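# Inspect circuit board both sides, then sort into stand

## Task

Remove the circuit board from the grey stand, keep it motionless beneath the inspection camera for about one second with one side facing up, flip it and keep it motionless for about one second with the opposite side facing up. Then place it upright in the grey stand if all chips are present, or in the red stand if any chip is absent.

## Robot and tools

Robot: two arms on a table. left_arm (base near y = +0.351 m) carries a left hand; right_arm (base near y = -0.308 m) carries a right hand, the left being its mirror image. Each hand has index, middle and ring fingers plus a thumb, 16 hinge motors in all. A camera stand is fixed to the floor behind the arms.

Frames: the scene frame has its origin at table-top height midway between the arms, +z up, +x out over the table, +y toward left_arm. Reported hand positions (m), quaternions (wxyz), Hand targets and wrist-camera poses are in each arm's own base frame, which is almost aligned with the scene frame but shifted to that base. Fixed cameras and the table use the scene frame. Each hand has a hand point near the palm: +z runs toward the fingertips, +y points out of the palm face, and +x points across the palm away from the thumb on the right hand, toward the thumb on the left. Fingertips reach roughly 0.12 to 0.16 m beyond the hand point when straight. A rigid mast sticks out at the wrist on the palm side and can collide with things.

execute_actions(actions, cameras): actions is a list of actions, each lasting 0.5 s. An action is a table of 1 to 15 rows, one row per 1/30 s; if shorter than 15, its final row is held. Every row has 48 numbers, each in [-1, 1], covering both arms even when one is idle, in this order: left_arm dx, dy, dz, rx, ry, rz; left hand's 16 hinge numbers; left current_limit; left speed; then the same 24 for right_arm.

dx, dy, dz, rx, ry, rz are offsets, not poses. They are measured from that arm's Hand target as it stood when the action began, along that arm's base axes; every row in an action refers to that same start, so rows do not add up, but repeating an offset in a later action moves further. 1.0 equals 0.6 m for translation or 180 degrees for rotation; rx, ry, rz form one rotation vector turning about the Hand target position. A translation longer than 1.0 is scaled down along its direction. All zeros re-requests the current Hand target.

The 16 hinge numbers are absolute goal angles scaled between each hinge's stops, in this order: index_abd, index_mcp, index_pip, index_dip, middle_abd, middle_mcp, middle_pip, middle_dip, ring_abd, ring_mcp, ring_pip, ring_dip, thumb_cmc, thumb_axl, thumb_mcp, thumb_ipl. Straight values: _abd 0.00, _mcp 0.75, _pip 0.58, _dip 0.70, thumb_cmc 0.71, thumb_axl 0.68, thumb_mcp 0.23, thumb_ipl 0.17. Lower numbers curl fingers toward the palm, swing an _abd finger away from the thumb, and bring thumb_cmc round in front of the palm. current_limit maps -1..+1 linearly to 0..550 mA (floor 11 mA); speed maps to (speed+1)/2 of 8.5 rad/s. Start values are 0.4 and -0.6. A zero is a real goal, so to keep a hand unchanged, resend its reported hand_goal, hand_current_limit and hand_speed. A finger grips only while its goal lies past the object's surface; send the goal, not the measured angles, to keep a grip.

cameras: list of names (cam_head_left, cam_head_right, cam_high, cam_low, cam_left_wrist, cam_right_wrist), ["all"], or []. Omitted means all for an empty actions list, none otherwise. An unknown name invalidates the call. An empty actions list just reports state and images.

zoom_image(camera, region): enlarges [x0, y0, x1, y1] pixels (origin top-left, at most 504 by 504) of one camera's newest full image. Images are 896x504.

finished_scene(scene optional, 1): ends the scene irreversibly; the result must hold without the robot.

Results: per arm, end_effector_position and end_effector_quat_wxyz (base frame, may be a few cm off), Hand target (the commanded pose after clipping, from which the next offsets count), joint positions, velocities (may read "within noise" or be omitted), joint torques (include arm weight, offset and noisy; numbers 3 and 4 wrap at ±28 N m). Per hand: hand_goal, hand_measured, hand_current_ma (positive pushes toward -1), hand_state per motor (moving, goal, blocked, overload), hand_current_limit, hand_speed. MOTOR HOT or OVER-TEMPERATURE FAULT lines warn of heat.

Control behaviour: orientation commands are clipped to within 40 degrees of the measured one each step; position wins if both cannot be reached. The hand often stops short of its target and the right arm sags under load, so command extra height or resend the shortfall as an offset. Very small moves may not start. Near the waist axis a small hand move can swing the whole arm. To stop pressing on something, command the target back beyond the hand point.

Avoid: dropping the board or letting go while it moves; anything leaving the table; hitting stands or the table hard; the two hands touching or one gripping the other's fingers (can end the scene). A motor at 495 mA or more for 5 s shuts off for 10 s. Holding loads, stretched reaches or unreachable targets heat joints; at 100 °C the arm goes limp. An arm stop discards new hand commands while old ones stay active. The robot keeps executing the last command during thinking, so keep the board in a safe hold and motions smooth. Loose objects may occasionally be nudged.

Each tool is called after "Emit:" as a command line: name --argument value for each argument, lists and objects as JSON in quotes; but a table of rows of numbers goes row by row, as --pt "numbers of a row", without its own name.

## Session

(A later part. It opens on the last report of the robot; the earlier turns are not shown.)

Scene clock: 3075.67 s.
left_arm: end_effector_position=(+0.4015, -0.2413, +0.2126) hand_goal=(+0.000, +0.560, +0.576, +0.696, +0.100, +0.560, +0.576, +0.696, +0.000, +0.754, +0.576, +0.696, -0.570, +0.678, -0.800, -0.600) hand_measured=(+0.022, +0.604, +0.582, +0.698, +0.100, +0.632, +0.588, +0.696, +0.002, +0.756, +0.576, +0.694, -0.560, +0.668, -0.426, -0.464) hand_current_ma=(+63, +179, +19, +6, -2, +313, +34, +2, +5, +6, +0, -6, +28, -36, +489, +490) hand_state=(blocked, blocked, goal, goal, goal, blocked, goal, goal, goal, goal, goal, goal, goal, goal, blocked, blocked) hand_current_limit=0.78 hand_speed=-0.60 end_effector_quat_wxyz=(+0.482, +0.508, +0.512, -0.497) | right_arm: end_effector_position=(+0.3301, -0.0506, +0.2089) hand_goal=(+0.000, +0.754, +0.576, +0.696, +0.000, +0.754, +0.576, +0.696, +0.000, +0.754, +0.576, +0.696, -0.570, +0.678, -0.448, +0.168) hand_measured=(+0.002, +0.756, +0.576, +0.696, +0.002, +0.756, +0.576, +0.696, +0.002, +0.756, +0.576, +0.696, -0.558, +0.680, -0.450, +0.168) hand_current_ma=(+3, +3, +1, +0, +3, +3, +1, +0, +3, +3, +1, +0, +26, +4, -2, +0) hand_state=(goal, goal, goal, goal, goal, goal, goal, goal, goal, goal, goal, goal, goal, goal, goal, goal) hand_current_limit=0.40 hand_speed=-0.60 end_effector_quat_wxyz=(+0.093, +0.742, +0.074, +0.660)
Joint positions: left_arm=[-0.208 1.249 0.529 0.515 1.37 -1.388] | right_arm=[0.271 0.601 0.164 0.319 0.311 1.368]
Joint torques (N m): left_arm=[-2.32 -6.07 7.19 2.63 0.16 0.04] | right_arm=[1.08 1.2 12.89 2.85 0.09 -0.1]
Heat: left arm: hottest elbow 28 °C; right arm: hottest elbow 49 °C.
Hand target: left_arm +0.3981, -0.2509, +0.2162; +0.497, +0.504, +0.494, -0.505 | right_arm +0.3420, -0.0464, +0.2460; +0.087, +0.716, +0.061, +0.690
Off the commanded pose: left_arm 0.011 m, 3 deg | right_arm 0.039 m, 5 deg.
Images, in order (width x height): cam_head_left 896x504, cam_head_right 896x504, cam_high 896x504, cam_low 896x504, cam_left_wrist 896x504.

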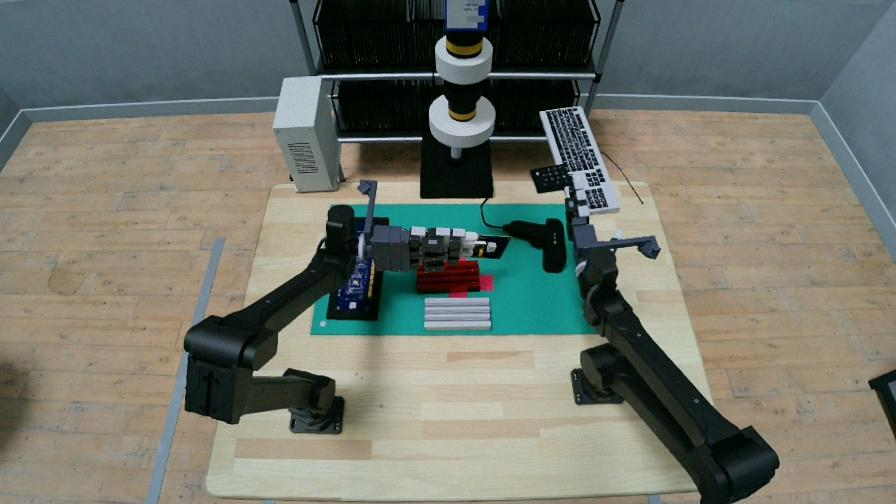

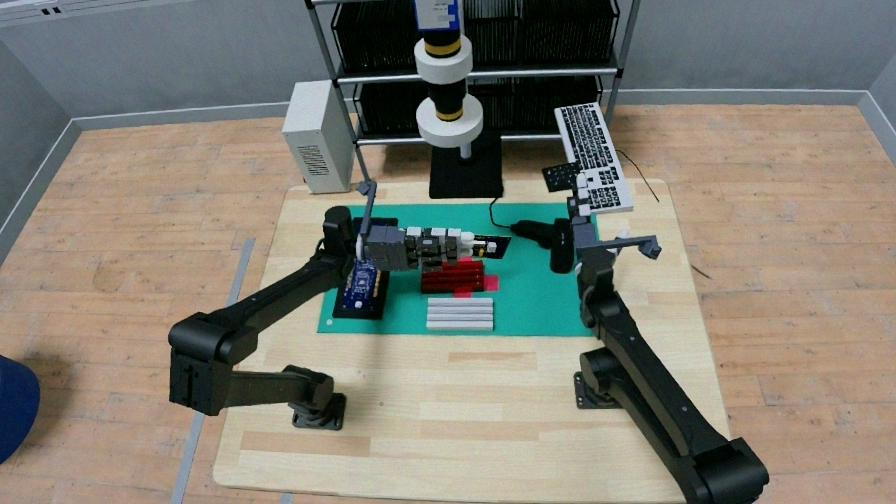

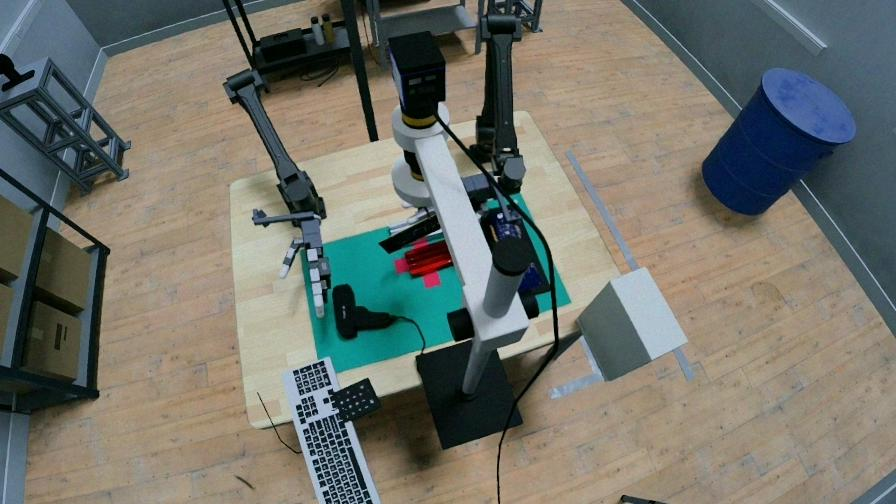

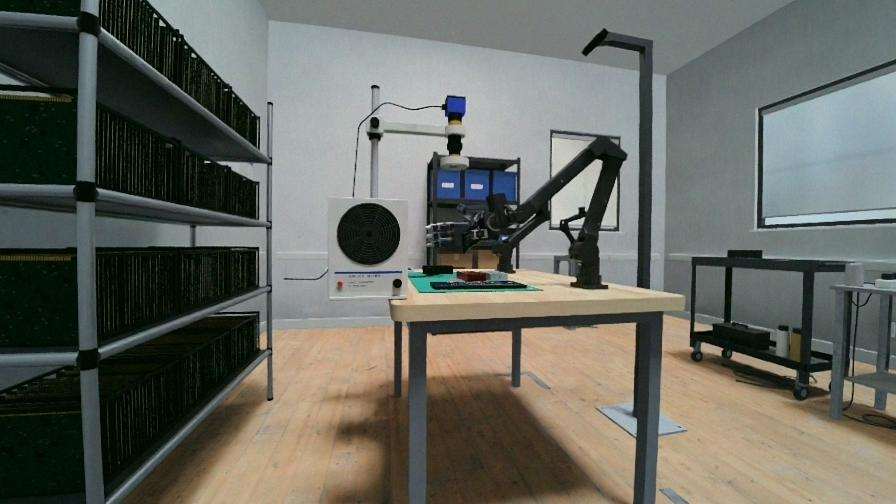

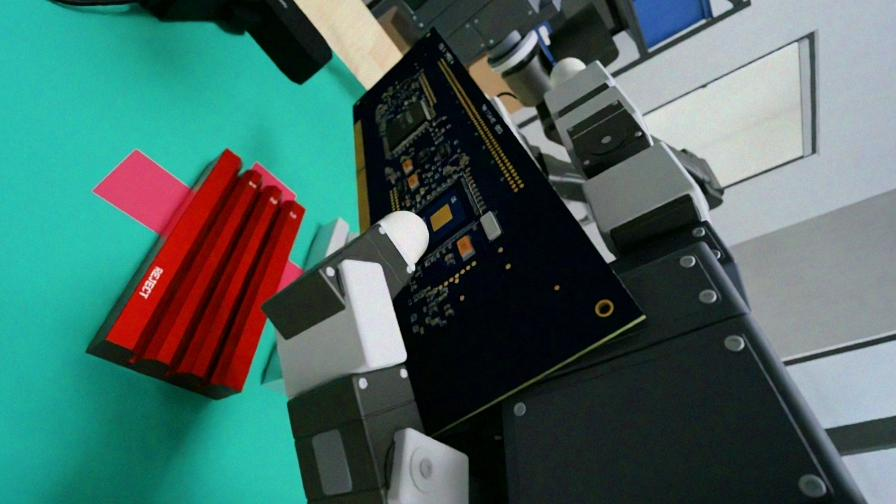

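Emit:
execute_actions --actions '[[[-0.01,-0.013,-0.06,-0.039,0,0,0,0.56,0.576,0.696,0.1,0.56,0.576,0.696,0,0.754,0.576,0.696,-0.571,0.678,-0.8,-0.6,0.77,-0.6,0,0,0,0,0,0,0,0.754,0.576,0.696,0,0.754,0.576,0.696,0,0.754,0.576,0.696,-0.571,0.678,-0.449,0.168,0.4,-0.6]],[[-0.007,0,-0.06,0,0,0,0,0.56,0.576,0.696,0.1,0.56,0.576,0.696,0,0.754,0.576,0.696,-0.571,0.678,-0.8,-0.6,0.77,-0.6,0,0,0,0,0,0,0,0.754,0.576,0.696,0,0.754,0.576,0.696,0,0.754,0.576,0.696,-0.571,0.678,-0.449,0.168,0.4,-0.6]]]' --cameras '["cam_head_left","cam_low","cam_high","cam_left_wrist","cam_head_right"]'

Emit:
zoom_image --camera "cam_head_left" --region '[370, 220, 550, 340]'

Emit:
zoom_image --camera "cam_high" --region '[360, 190, 470, 290]'

Emit:
zoom_image --camera "cam_low" --region '[430, 200, 540, 295]'

Scene clock: 3123.53 s.
left_arm: end_effector_position=(+0.3882, -0.2531, +0.1412) hand_goal=(+0.000, +0.560, +0.576, +0.696, +0.100, +0.560, +0.576, +0.696, +0.000, +0.754, +0.576, +0.696, -0.570, +0.678, -0.800, -0.600) hand_measured=(+0.022, +0.604, +0.582, +0.698, +0.100, +0.632, +0.588, +0.696, +0.002, +0.756, +0.576, +0.694, -0.560, +0.668, -0.426, -0.464) hand_current_ma=(+63, +177, +19, +6, -2, +311, +34, +2, +5, +5, +0, -6, +29, -36, +487, +487) hand_state=(blocked, blocked, goal, goal, goal, blocked, goal, goal, goal, goal, goal, goal, goal, goal, blocked, blocked) hand_current_limit=0.77 hand_speed=-0.60 end_effector_quat_wxyz=(+0.511, +0.481, +0.487, -0.521) | right_arm: end_effector_position=(+0.3301, -0.0506, +0.2089) hand_goal=(+0.000, +0.754, +0.576, +0.696, +0.000, +0.754, +0.576, +0.696, +0.000, +0.754, +0.576, +0.696, -0.570, +0.678, -0.448, +0.168) hand_measured=(+0.002, +0.756, +0.576, +0.696, +0.002, +0.756, +0.576, +0.696, +0.002, +0.756, +0.576, +0.696, -0.558, +0.680, -0.450, +0.168) hand_current_ma=(+3, +3, +1, +0, +3, +3, +1, +0, +3, +3, +1, +0, +26, +4, -2, +0) hand_state=(goal, goal, goal, goal, goal, goal, goal, goal, goal, goal, goal, goal, goal, goal, goal, goal) hand_current_limit=0.40 hand_speed=-0.60 end_effector_quat_wxyz=(+0.093, +0.742, +0.074, +0.660)
Joint positions: left_arm=[-0.25 1.676 0.406 1.529 1.317 -1.837] | right_arm=[0.271 0.601 0.164 0.319 0.311 1.368]
Joint torques (N m): left_arm=[-2.32 -7.82 3.38 2.55 -0.57 0.04] | right_arm=[1.26 1.32 12.89 2.96 0.09 -0.1]
Heat: left arm: hottest elbow 28 °C; right arm: hottest elbow 49 °C.
Hand target: left_arm +0.3879, -0.2587, +0.1442; +0.526, +0.473, +0.462, -0.535 | right_arm +0.3420, -0.0464, +0.2460; +0.087, +0.716, +0.061, +0.690
Off the commanded pose: left_arm 0.006 m, 4 deg | right_arm 0.039 m, 5 deg.
Images, in order (width x height): cam_head_left 896x504, cam_head_right 896x504, cam_high 896x504, cam_low 896x504, cam_left_wrist 896x504.

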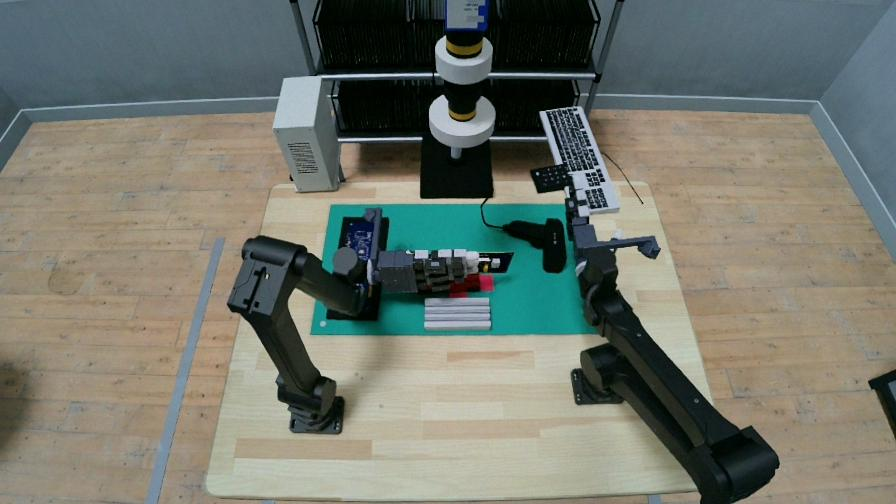

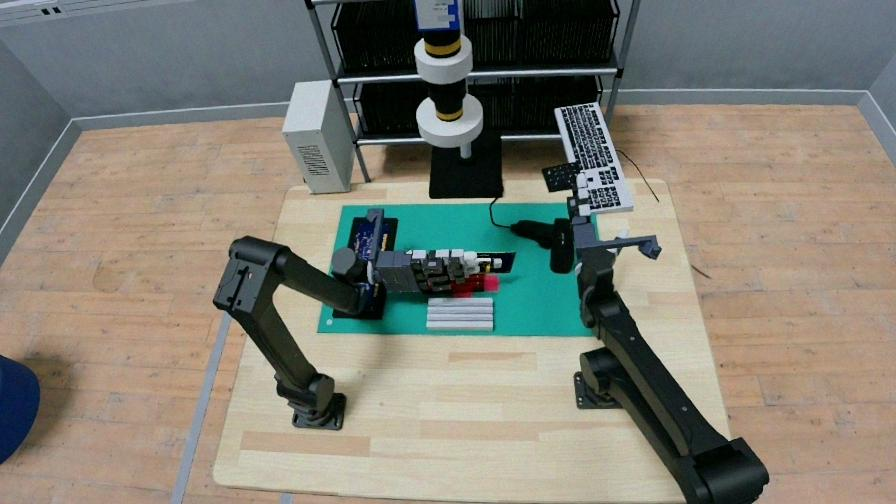

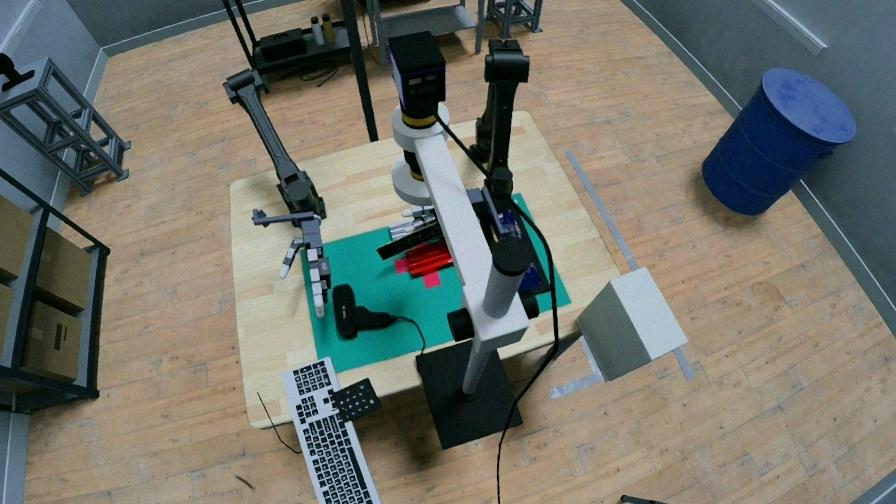

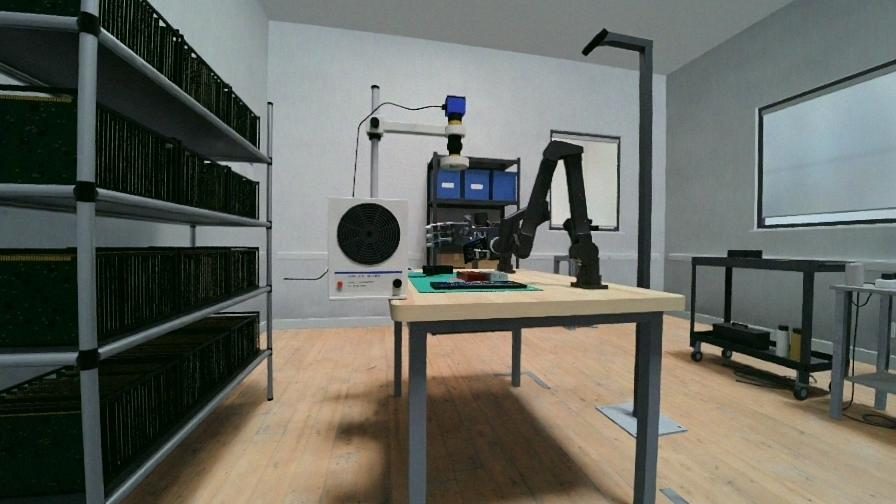

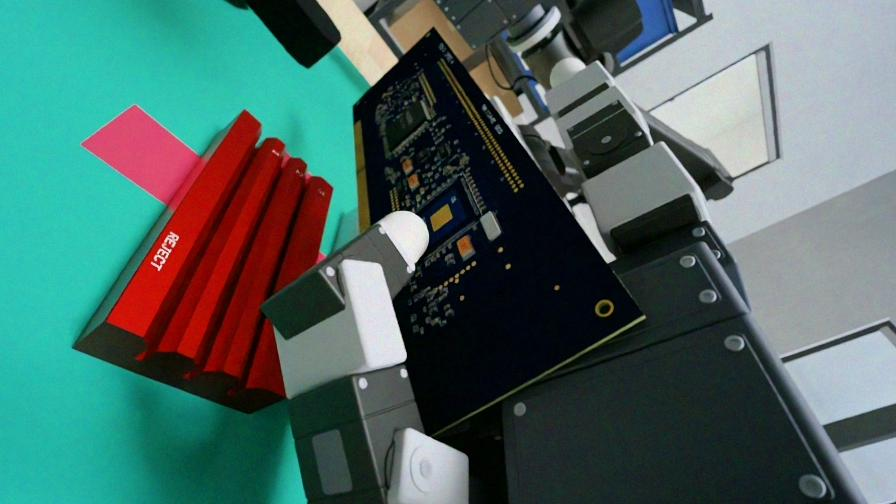

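Scaled by 2.800 from the camera's 896x504 image, which has a finer 1280x720 frame.

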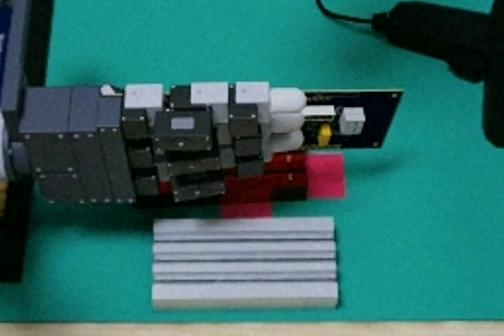

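Scaled by 4.582 from the camera's 896x504 image, which has a finer 1280x720 frame.

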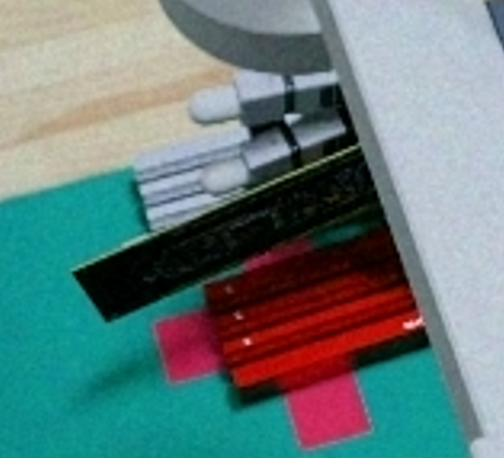

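Scaled by 4.582 from the camera's 896x504 image, which has a finer 1280x720 frame.

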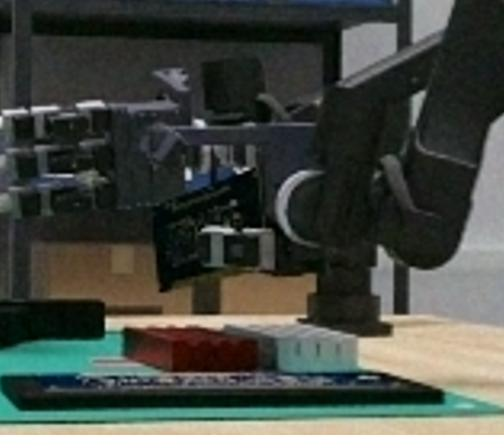

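Emit:
zoom_image --camera "cam_left_wrist" --region '[50, 20, 450, 420]'

Scaled by 1.260 from the camera's 896x504 image, which has a finer 1280x720 frame.

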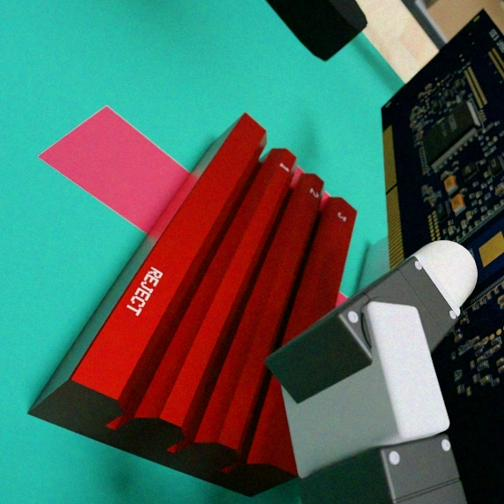

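Emit:
zoom_image --camera "cam_high" --region '[372, 235, 432, 285]'

Scaled by 8.400 from the camera's 896x504 image, which has a finer 1280x720 frame.

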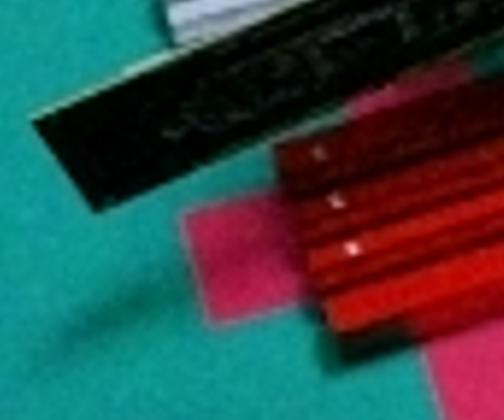

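Emit:
execute_actions --actions '[[[0.009,0,-0.045,0,0,0,0,0.56,0.576,0.696,0.1,0.56,0.576,0.696,0,0.754,0.576,0.696,-0.571,0.678,-0.8,-0.6,0.76,-0.6,0,0,0,0,0,0,0,0.754,0.576,0.696,0,0.754,0.576,0.696,0,0.754,0.576,0.696,-0.571,0.678,-0.449,0.168,0.4,-0.6]],[[0,0,0,0,0,0,0,0.56,0.576,0.696,0.1,0.56,0.576,0.696,0,0.754,0.576,0.696,-0.571,0.678,-0.8,-0.6,0.76,-0.6,0,0,0,0,0,0,0,0.754,0.576,0.696,0,0.754,0.576,0.696,0,0.754,0.576,0.696,-0.571,0.678,-0.449,0.168,0.4,-0.6]]]' --cameras '["cam_head_left","cam_low","cam_high","cam_left_wrist"]'

Emit:
zoom_image --camera "cam_high" --region '[372, 235, 432, 285]'

Emit:
zoom_image --camera "cam_left_wrist" --region '[50, 20, 450, 420]'

Emit:
zoom_image --camera "cam_low" --region '[440, 220, 520, 290]'

Scene clock: 3195.03 s.
left_arm: end_effector_position=(+0.3893, -0.2523, +0.1059) hand_goal=(+0.000, +0.560, +0.576, +0.696, +0.100, +0.560, +0.576, +0.696, +0.000, +0.754, +0.576, +0.696, -0.570, +0.678, -0.800, -0.600) hand_measured=(+0.022, +0.604, +0.582, +0.698, +0.100, +0.632, +0.588, +0.696, +0.002, +0.756, +0.576, +0.694, -0.560, +0.668, -0.426, -0.464) hand_current_ma=(+63, +175, +19, +6, -2, +309, +34, +2, +5, +4, +0, -6, +29, -36, +484, +484) hand_state=(blocked, blocked, goal, goal, goal, blocked, goal, goal, goal, goal, goal, goal, goal, goal, blocked, blocked) hand_current_limit=0.76 hand_speed=-0.60 end_effector_quat_wxyz=(+0.496, +0.470, +0.506, -0.526) | right_arm: end_effector_position=(+0.3301, -0.0506, +0.2089) hand_goal=(+0.000, +0.754, +0.576, +0.696, +0.000, +0.754, +0.576, +0.696, +0.000, +0.754, +0.576, +0.696, -0.570, +0.678, -0.448, +0.168) hand_measured=(+0.002, +0.756, +0.576, +0.696, +0.002, +0.756, +0.576, +0.696, +0.002, +0.756, +0.576, +0.696, -0.558, +0.680, -0.450, +0.168) hand_current_ma=(+3, +3, +1, +0, +3, +3, +1, +0, +3, +3, +1, +0, +26, +4, -2, +0) hand_state=(goal, goal, goal, goal, goal, goal, goal, goal, goal, goal, goal, goal, goal, goal, goal, goal) hand_current_limit=0.40 hand_speed=-0.60 end_effector_quat_wxyz=(+0.093, +0.742, +0.074, +0.660)
Joint positions: left_arm=[-0.25 1.777 0.406 1.552 1.31 -1.811] | right_arm=[0.271 0.601 0.164 0.319 0.311 1.368]
Joint torques (N m): left_arm=[-2.2 -9.05 3.6 2.61 -0.28 0.23] | right_arm=[1.38 1.55 13.18 2.92 0.13 -0.12]
Heat: left arm: hottest elbow 26 °C; right arm: hottest elbow 49 °C.
Hand target: left_arm +0.3933, -0.2587, +0.1172; +0.526, +0.473, +0.462, -0.535 | right_arm +0.3420, -0.0464, +0.2460; +0.087, +0.716, +0.061, +0.690
Off the commanded pose: left_arm 0.014 m, 6 deg | right_arm 0.039 m, 5 deg.
joint sent to its limit (left arm) — joint 4 (wrist pitch), upper limit. The joint targets are off in position and orientation.
Images, in order (width x height): cam_head_left 896x504, cam_high 896x504, cam_low 896x504, cam_left_wrist 896x504.

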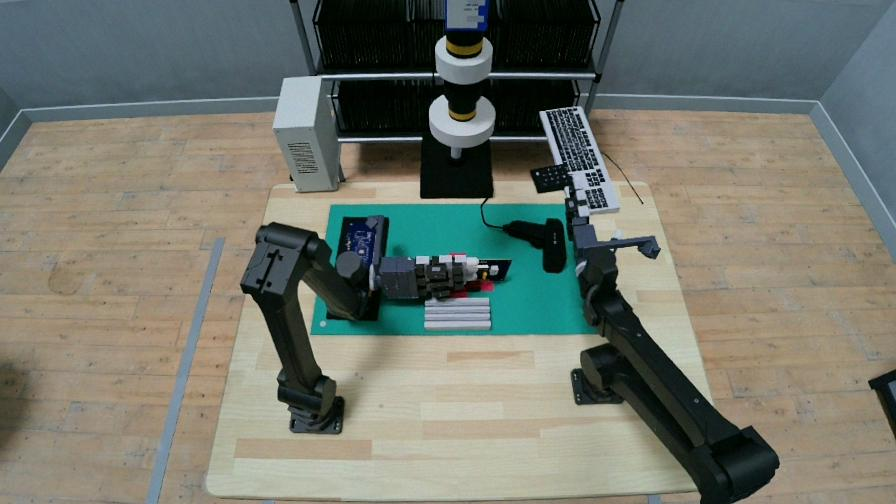

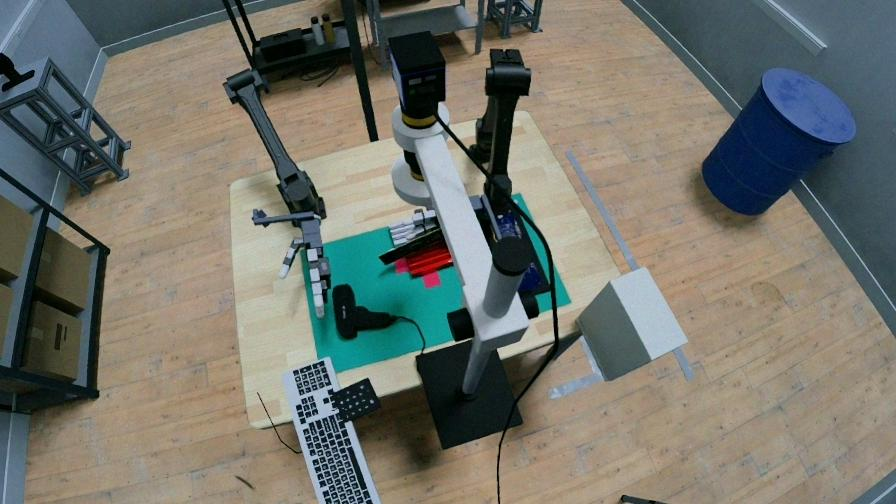

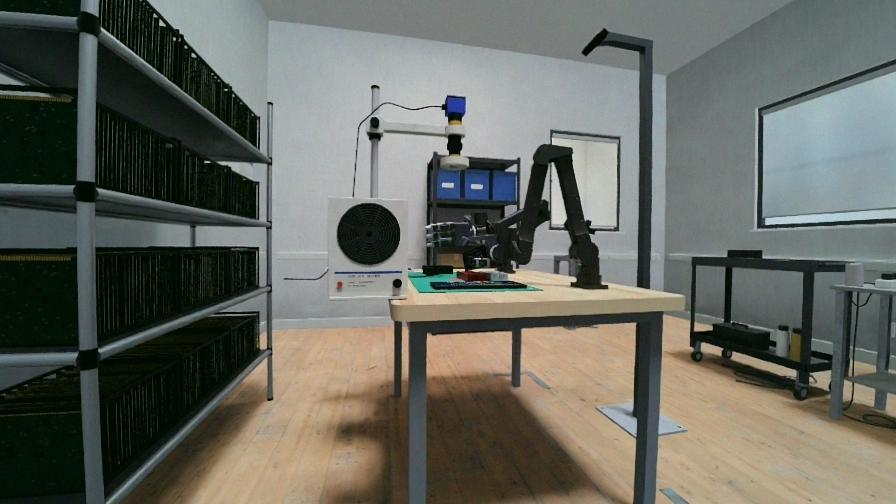

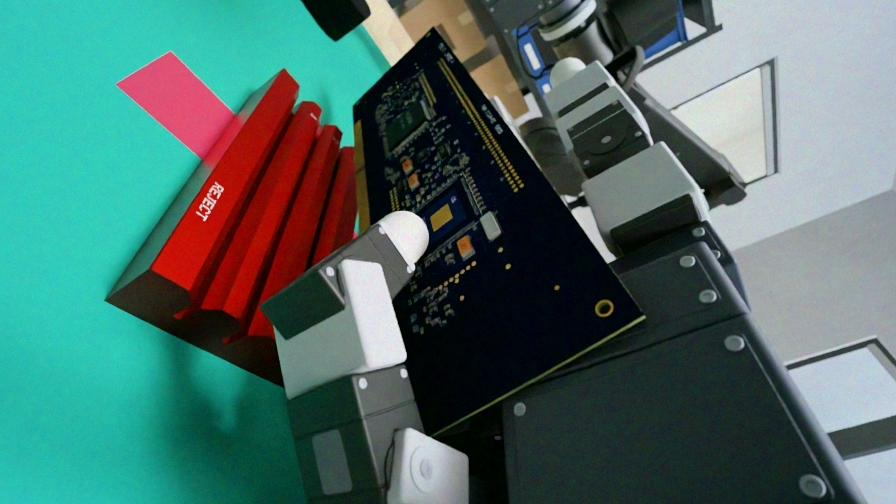

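Scaled by 8.400 from the camera's 896x504 image, which has a finer 1280x720 frame.

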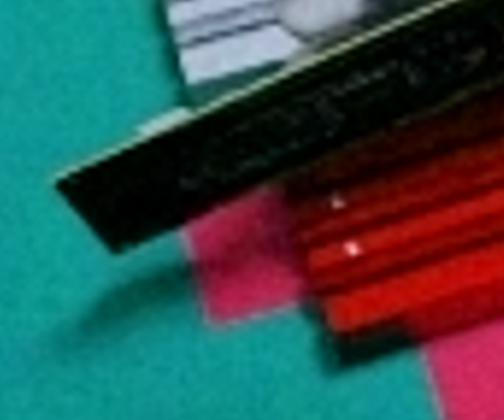

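Scaled by 1.260 from the camera's 896x504 image, which has a finer 1280x720 frame.

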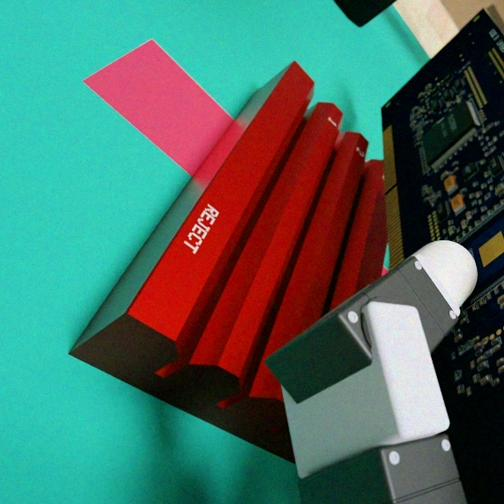

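Scaled by 6.300 from the camera's 896x504 image, which has a finer 1280x720 frame.

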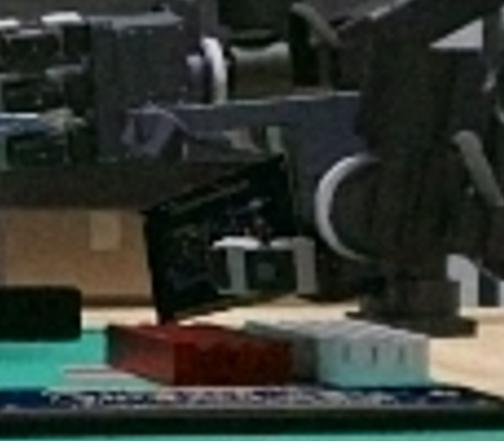

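Emit:
execute_actions --actions '[[[0,0,-0.015,0,0,0,0,0.56,0.576,0.696,0.1,0.56,0.576,0.696,0,0.754,0.576,0.696,-0.571,0.678,-0.8,-0.6,0.74,-0.6,0,0,0,0,0,0,0,0.754,0.576,0.696,0,0.754,0.576,0.696,0,0.754,0.576,0.696,-0.571,0.678,-0.449,0.168,0.4,-0.6]]]' --cameras '["cam_head_left","cam_low","cam_high","cam_left_wrist"]'

Emit:
zoom_image --camera "cam_high" --region '[372, 235, 432, 285]'

Emit:
zoom_image --camera "cam_low" --region '[440, 240, 500, 290]'

Emit:
zoom_image --camera "cam_head_left" --region '[420, 230, 530, 310]'

Scene clock: 3218.77 s.
left_arm: end_effector_position=(+0.3899, -0.2515, +0.1012) hand_goal=(+0.000, +0.560, +0.576, +0.696, +0.100, +0.560, +0.576, +0.696, +0.000, +0.754, +0.576, +0.696, -0.570, +0.678, -0.800, -0.600) hand_measured=(+0.022, +0.598, +0.582, +0.698, +0.100, +0.630, +0.588, +0.696, +0.002, +0.756, +0.576, +0.694, -0.560, +0.668, -0.424, -0.466) hand_current_ma=(+63, +149, +19, +6, -2, +298, +34, +2, +5, +4, +0, -6, +29, -38, +479, +479) hand_state=(blocked, blocked, goal, goal, goal, blocked, goal, goal, goal, goal, goal, goal, goal, goal, blocked, blocked) hand_current_limit=0.74 hand_speed=-0.60 end_effector_quat_wxyz=(+0.498, +0.473, +0.505, -0.522) | right_arm: end_effector_position=(+0.3301, -0.0506, +0.2089) hand_goal=(+0.000, +0.754, +0.576, +0.696, +0.000, +0.754, +0.576, +0.696, +0.000, +0.754, +0.576, +0.696, -0.570, +0.678, -0.448, +0.168) hand_measured=(+0.002, +0.756, +0.576, +0.696, +0.002, +0.756, +0.576, +0.696, +0.002, +0.756, +0.576, +0.696, -0.558, +0.680, -0.450, +0.168) hand_current_ma=(+3, +3, +1, +0, +3, +3, +1, +0, +3, +3, +1, +0, +26, +4, -2, +0) hand_state=(goal, goal, goal, goal, goal, goal, goal, goal, goal, goal, goal, goal, goal, goal, goal, goal) hand_current_limit=0.40 hand_speed=-0.60 end_effector_quat_wxyz=(+0.093, +0.742, +0.074, +0.660)
Joint positions: left_arm=[-0.248 1.794 0.406 1.553 1.31 -1.787] | right_arm=[0.271 0.601 0.164 0.319 0.311 1.368]
Joint torques (N m): left_arm=[-2.2 -8.41 3.51 2.61 -0.18 0.23] | right_arm=[0.91 1.79 12.96 2.95 0.12 -0.13]
Heat: left arm: hottest elbow 26 °C; right arm: hottest elbow 49 °C.
Hand target: left_arm +0.3933, -0.2587, +0.1082; +0.526, +0.473, +0.462, -0.535 | right_arm +0.3420, -0.0464, +0.2460; +0.087, +0.716, +0.061, +0.690
Off the commanded pose: left_arm 0.011 m, 6 deg | right_arm 0.039 m, 5 deg.
joint sent to its limit (left arm) — joint 4 (wrist pitch), upper limit. The joint targets are off in position and orientation.
Images, in order (width x height): cam_head_left 896x504, cam_high 896x504, cam_low 896x504, cam_left_wrist 896x504.

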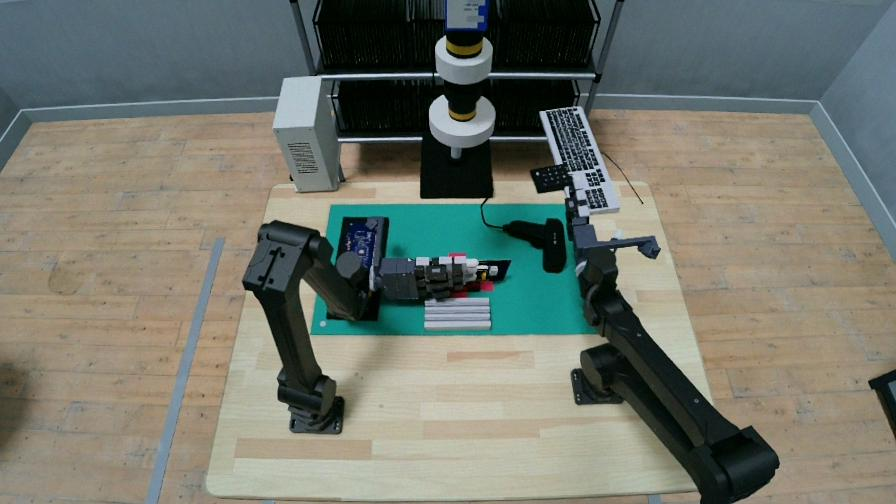

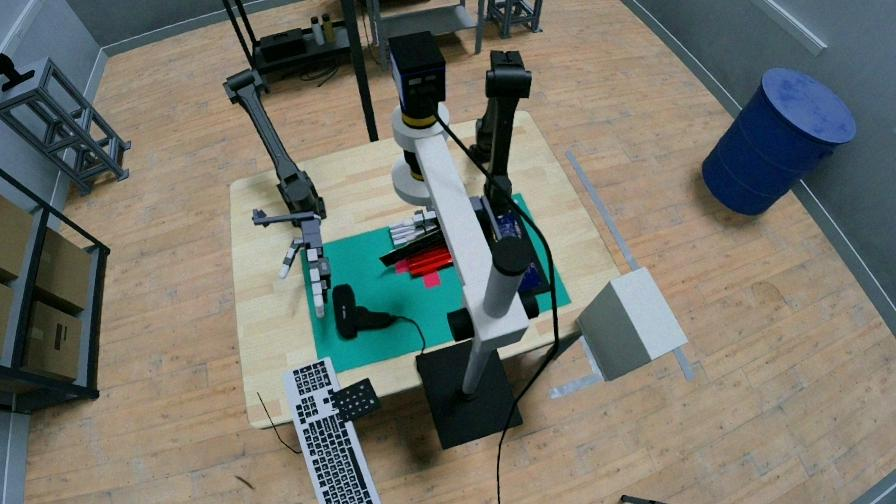

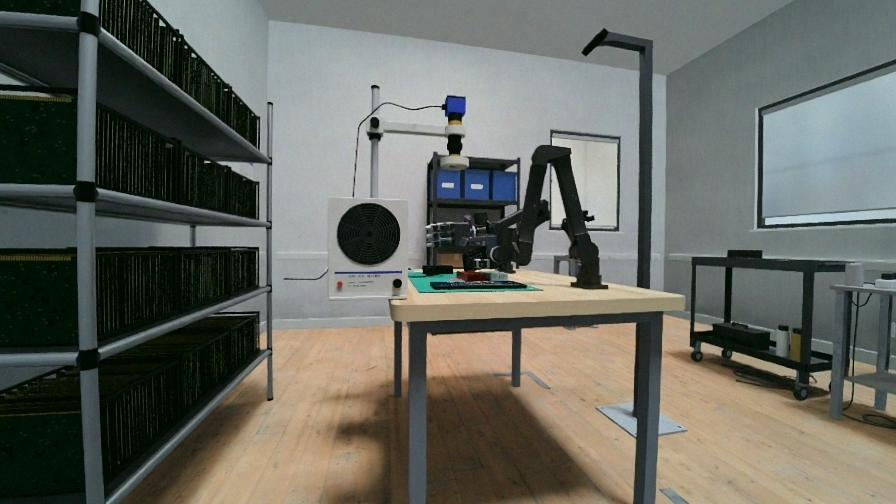

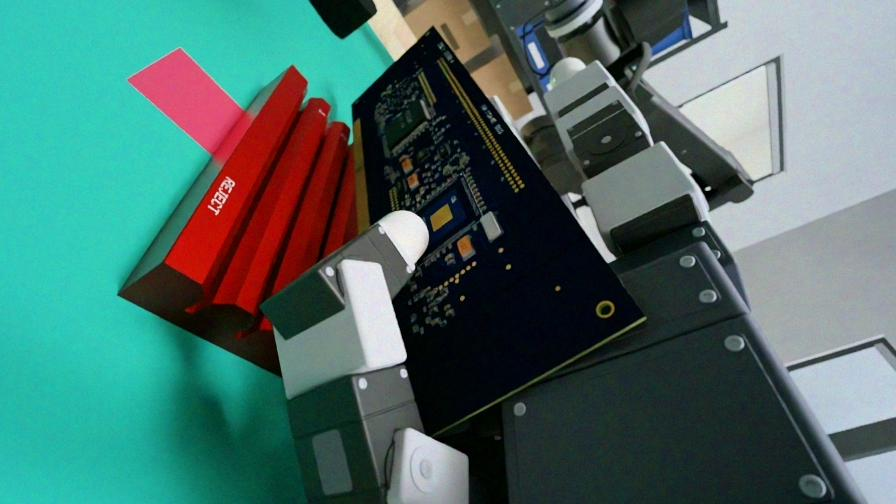

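Scaled by 8.400 from the camera's 896x504 image, which has a finer 1280x720 frame.

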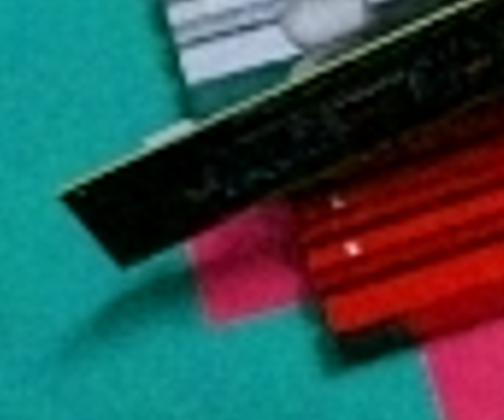

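Scaled by 8.400 from the camera's 896x504 image, which has a finer 1280x720 frame.

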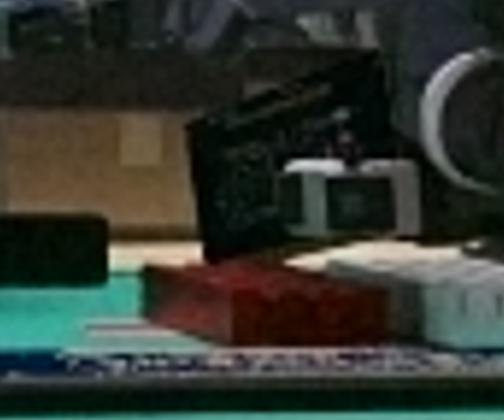

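Scaled by 4.582 from the camera's 896x504 image, which has a finer 1280x720 frame.

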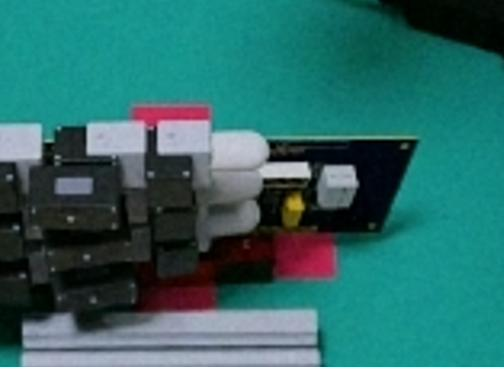

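Emit:
execute_actions --actions '[[[-0.018,0,0.014,0,0,0,0,0.56,0.576,0.696,0.1,0.56,0.576,0.696,0,0.754,0.576,0.696,-0.571,0.678,-0.8,-0.6,0.74,-0.6,0,0,0,0,0,0,0,0.754,0.576,0.696,0,0.754,0.576,0.696,0,0.754,0.576,0.696,-0.571,0.678,-0.449,0.168,0.4,-0.6]]]' --cameras '["cam_low","cam_high"]'

Emit:
zoom_image --camera "cam_high" --region '[372, 235, 432, 285]'

Emit:
zoom_image --camera "cam_low" --region '[440, 240, 500, 290]'

Scene clock: 3233.10 s.
left_arm: end_effector_position=(+0.3877, -0.2506, +0.1018) hand_goal=(+0.000, +0.560, +0.576, +0.696, +0.100, +0.560, +0.576, +0.696, +0.000, +0.754, +0.576, +0.696, -0.570, +0.678, -0.800, -0.600) hand_measured=(+0.022, +0.598, +0.582, +0.698, +0.100, +0.630, +0.588, +0.696, +0.002, +0.756, +0.576, +0.694, -0.560, +0.668, -0.424, -0.466) hand_current_ma=(+63, +149, +19, +6, -2, +298, +34, +2, +5, +4, +0, -6, +29, -38, +479, +479) hand_state=(blocked, blocked, goal, goal, goal, blocked, goal, goal, goal, goal, goal, goal, goal, goal, blocked, blocked) hand_current_limit=0.74 hand_speed=-0.60 end_effector_quat_wxyz=(+0.499, +0.472, +0.506, -0.522) | right_arm: end_effector_position=(+0.3301, -0.0506, +0.2089) hand_goal=(+0.000, +0.754, +0.576, +0.696, +0.000, +0.754, +0.576, +0.696, +0.000, +0.754, +0.576, +0.696, -0.570, +0.678, -0.448, +0.168) hand_measured=(+0.002, +0.756, +0.576, +0.696, +0.002, +0.756, +0.576, +0.696, +0.002, +0.756, +0.576, +0.696, -0.558, +0.680, -0.450, +0.168) hand_current_ma=(+3, +3, +1, +0, +3, +3, +1, +0, +3, +3, +1, +0, +26, +4, -2, +0) hand_state=(goal, goal, goal, goal, goal, goal, goal, goal, goal, goal, goal, goal, goal, goal, goal, goal) hand_current_limit=0.40 hand_speed=-0.60 end_effector_quat_wxyz=(+0.093, +0.742, +0.074, +0.660)
Joint positions: left_arm=[-0.248 1.788 0.398 1.553 1.307 -1.787] | right_arm=[0.271 0.601 0.164 0.319 0.311 1.368]
Joint torques (N m): left_arm=[-2.37 -10.81 1.88 2.61 -0.38 0.14] | right_arm=[1.38 1.61 13.01 2.91 0.12 -0.13]
Heat: left arm: hottest elbow 26 °C; right arm: hottest elbow 49 °C.
Hand target: left_arm +0.3825, -0.2587, +0.1166; +0.526, +0.473, +0.462, -0.535 | right_arm +0.3420, -0.0464, +0.2460; +0.087, +0.716, +0.061, +0.690
Off the commanded pose: left_arm 0.018 m, 6 deg | right_arm 0.039 m, 5 deg.
joint sent to its limit (left arm) — joint 4 (wrist pitch), upper limit. The joint targets are off in position and orientation.
Images, in order (width x height): cam_high 896x504, cam_low 896x504.

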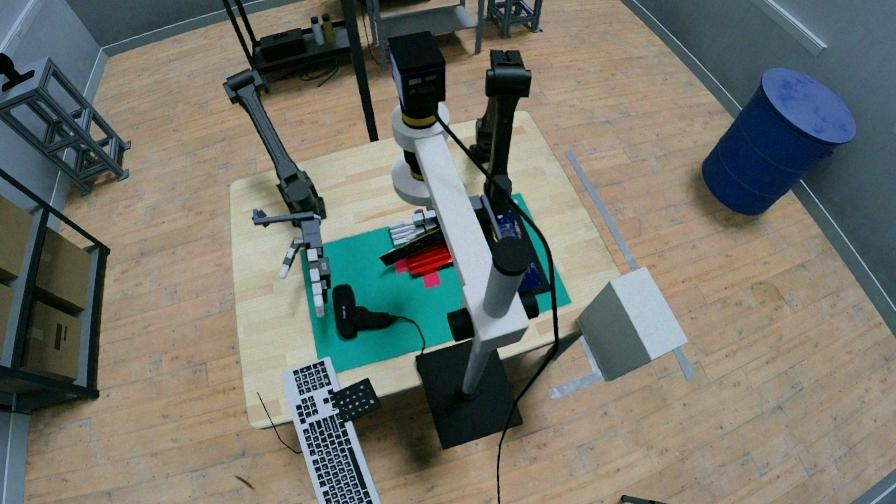

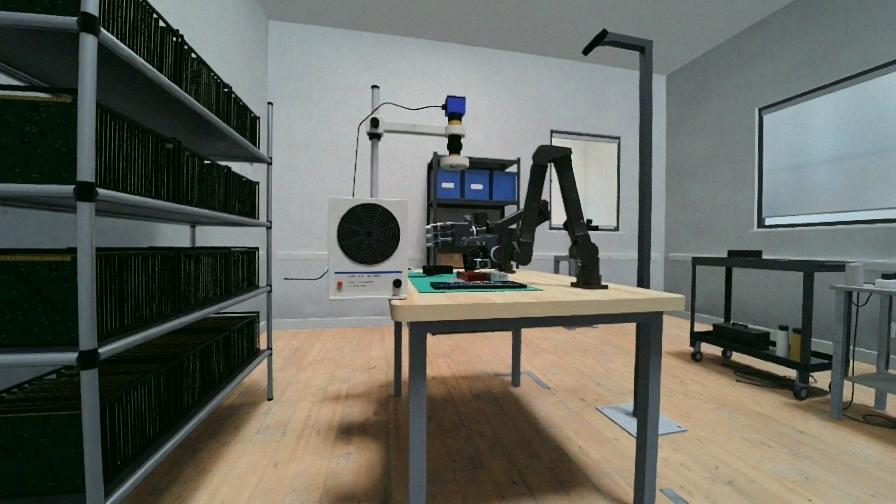

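Scaled by 8.400 from the camera's 896x504 image, which has a finer 1280x720 frame.

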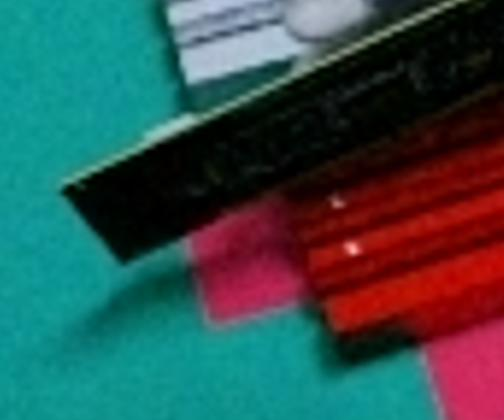

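Scaled by 8.400 from the camera's 896x504 image, which has a finer 1280x720 frame.

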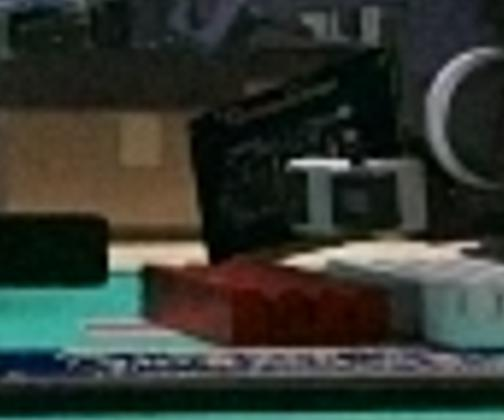

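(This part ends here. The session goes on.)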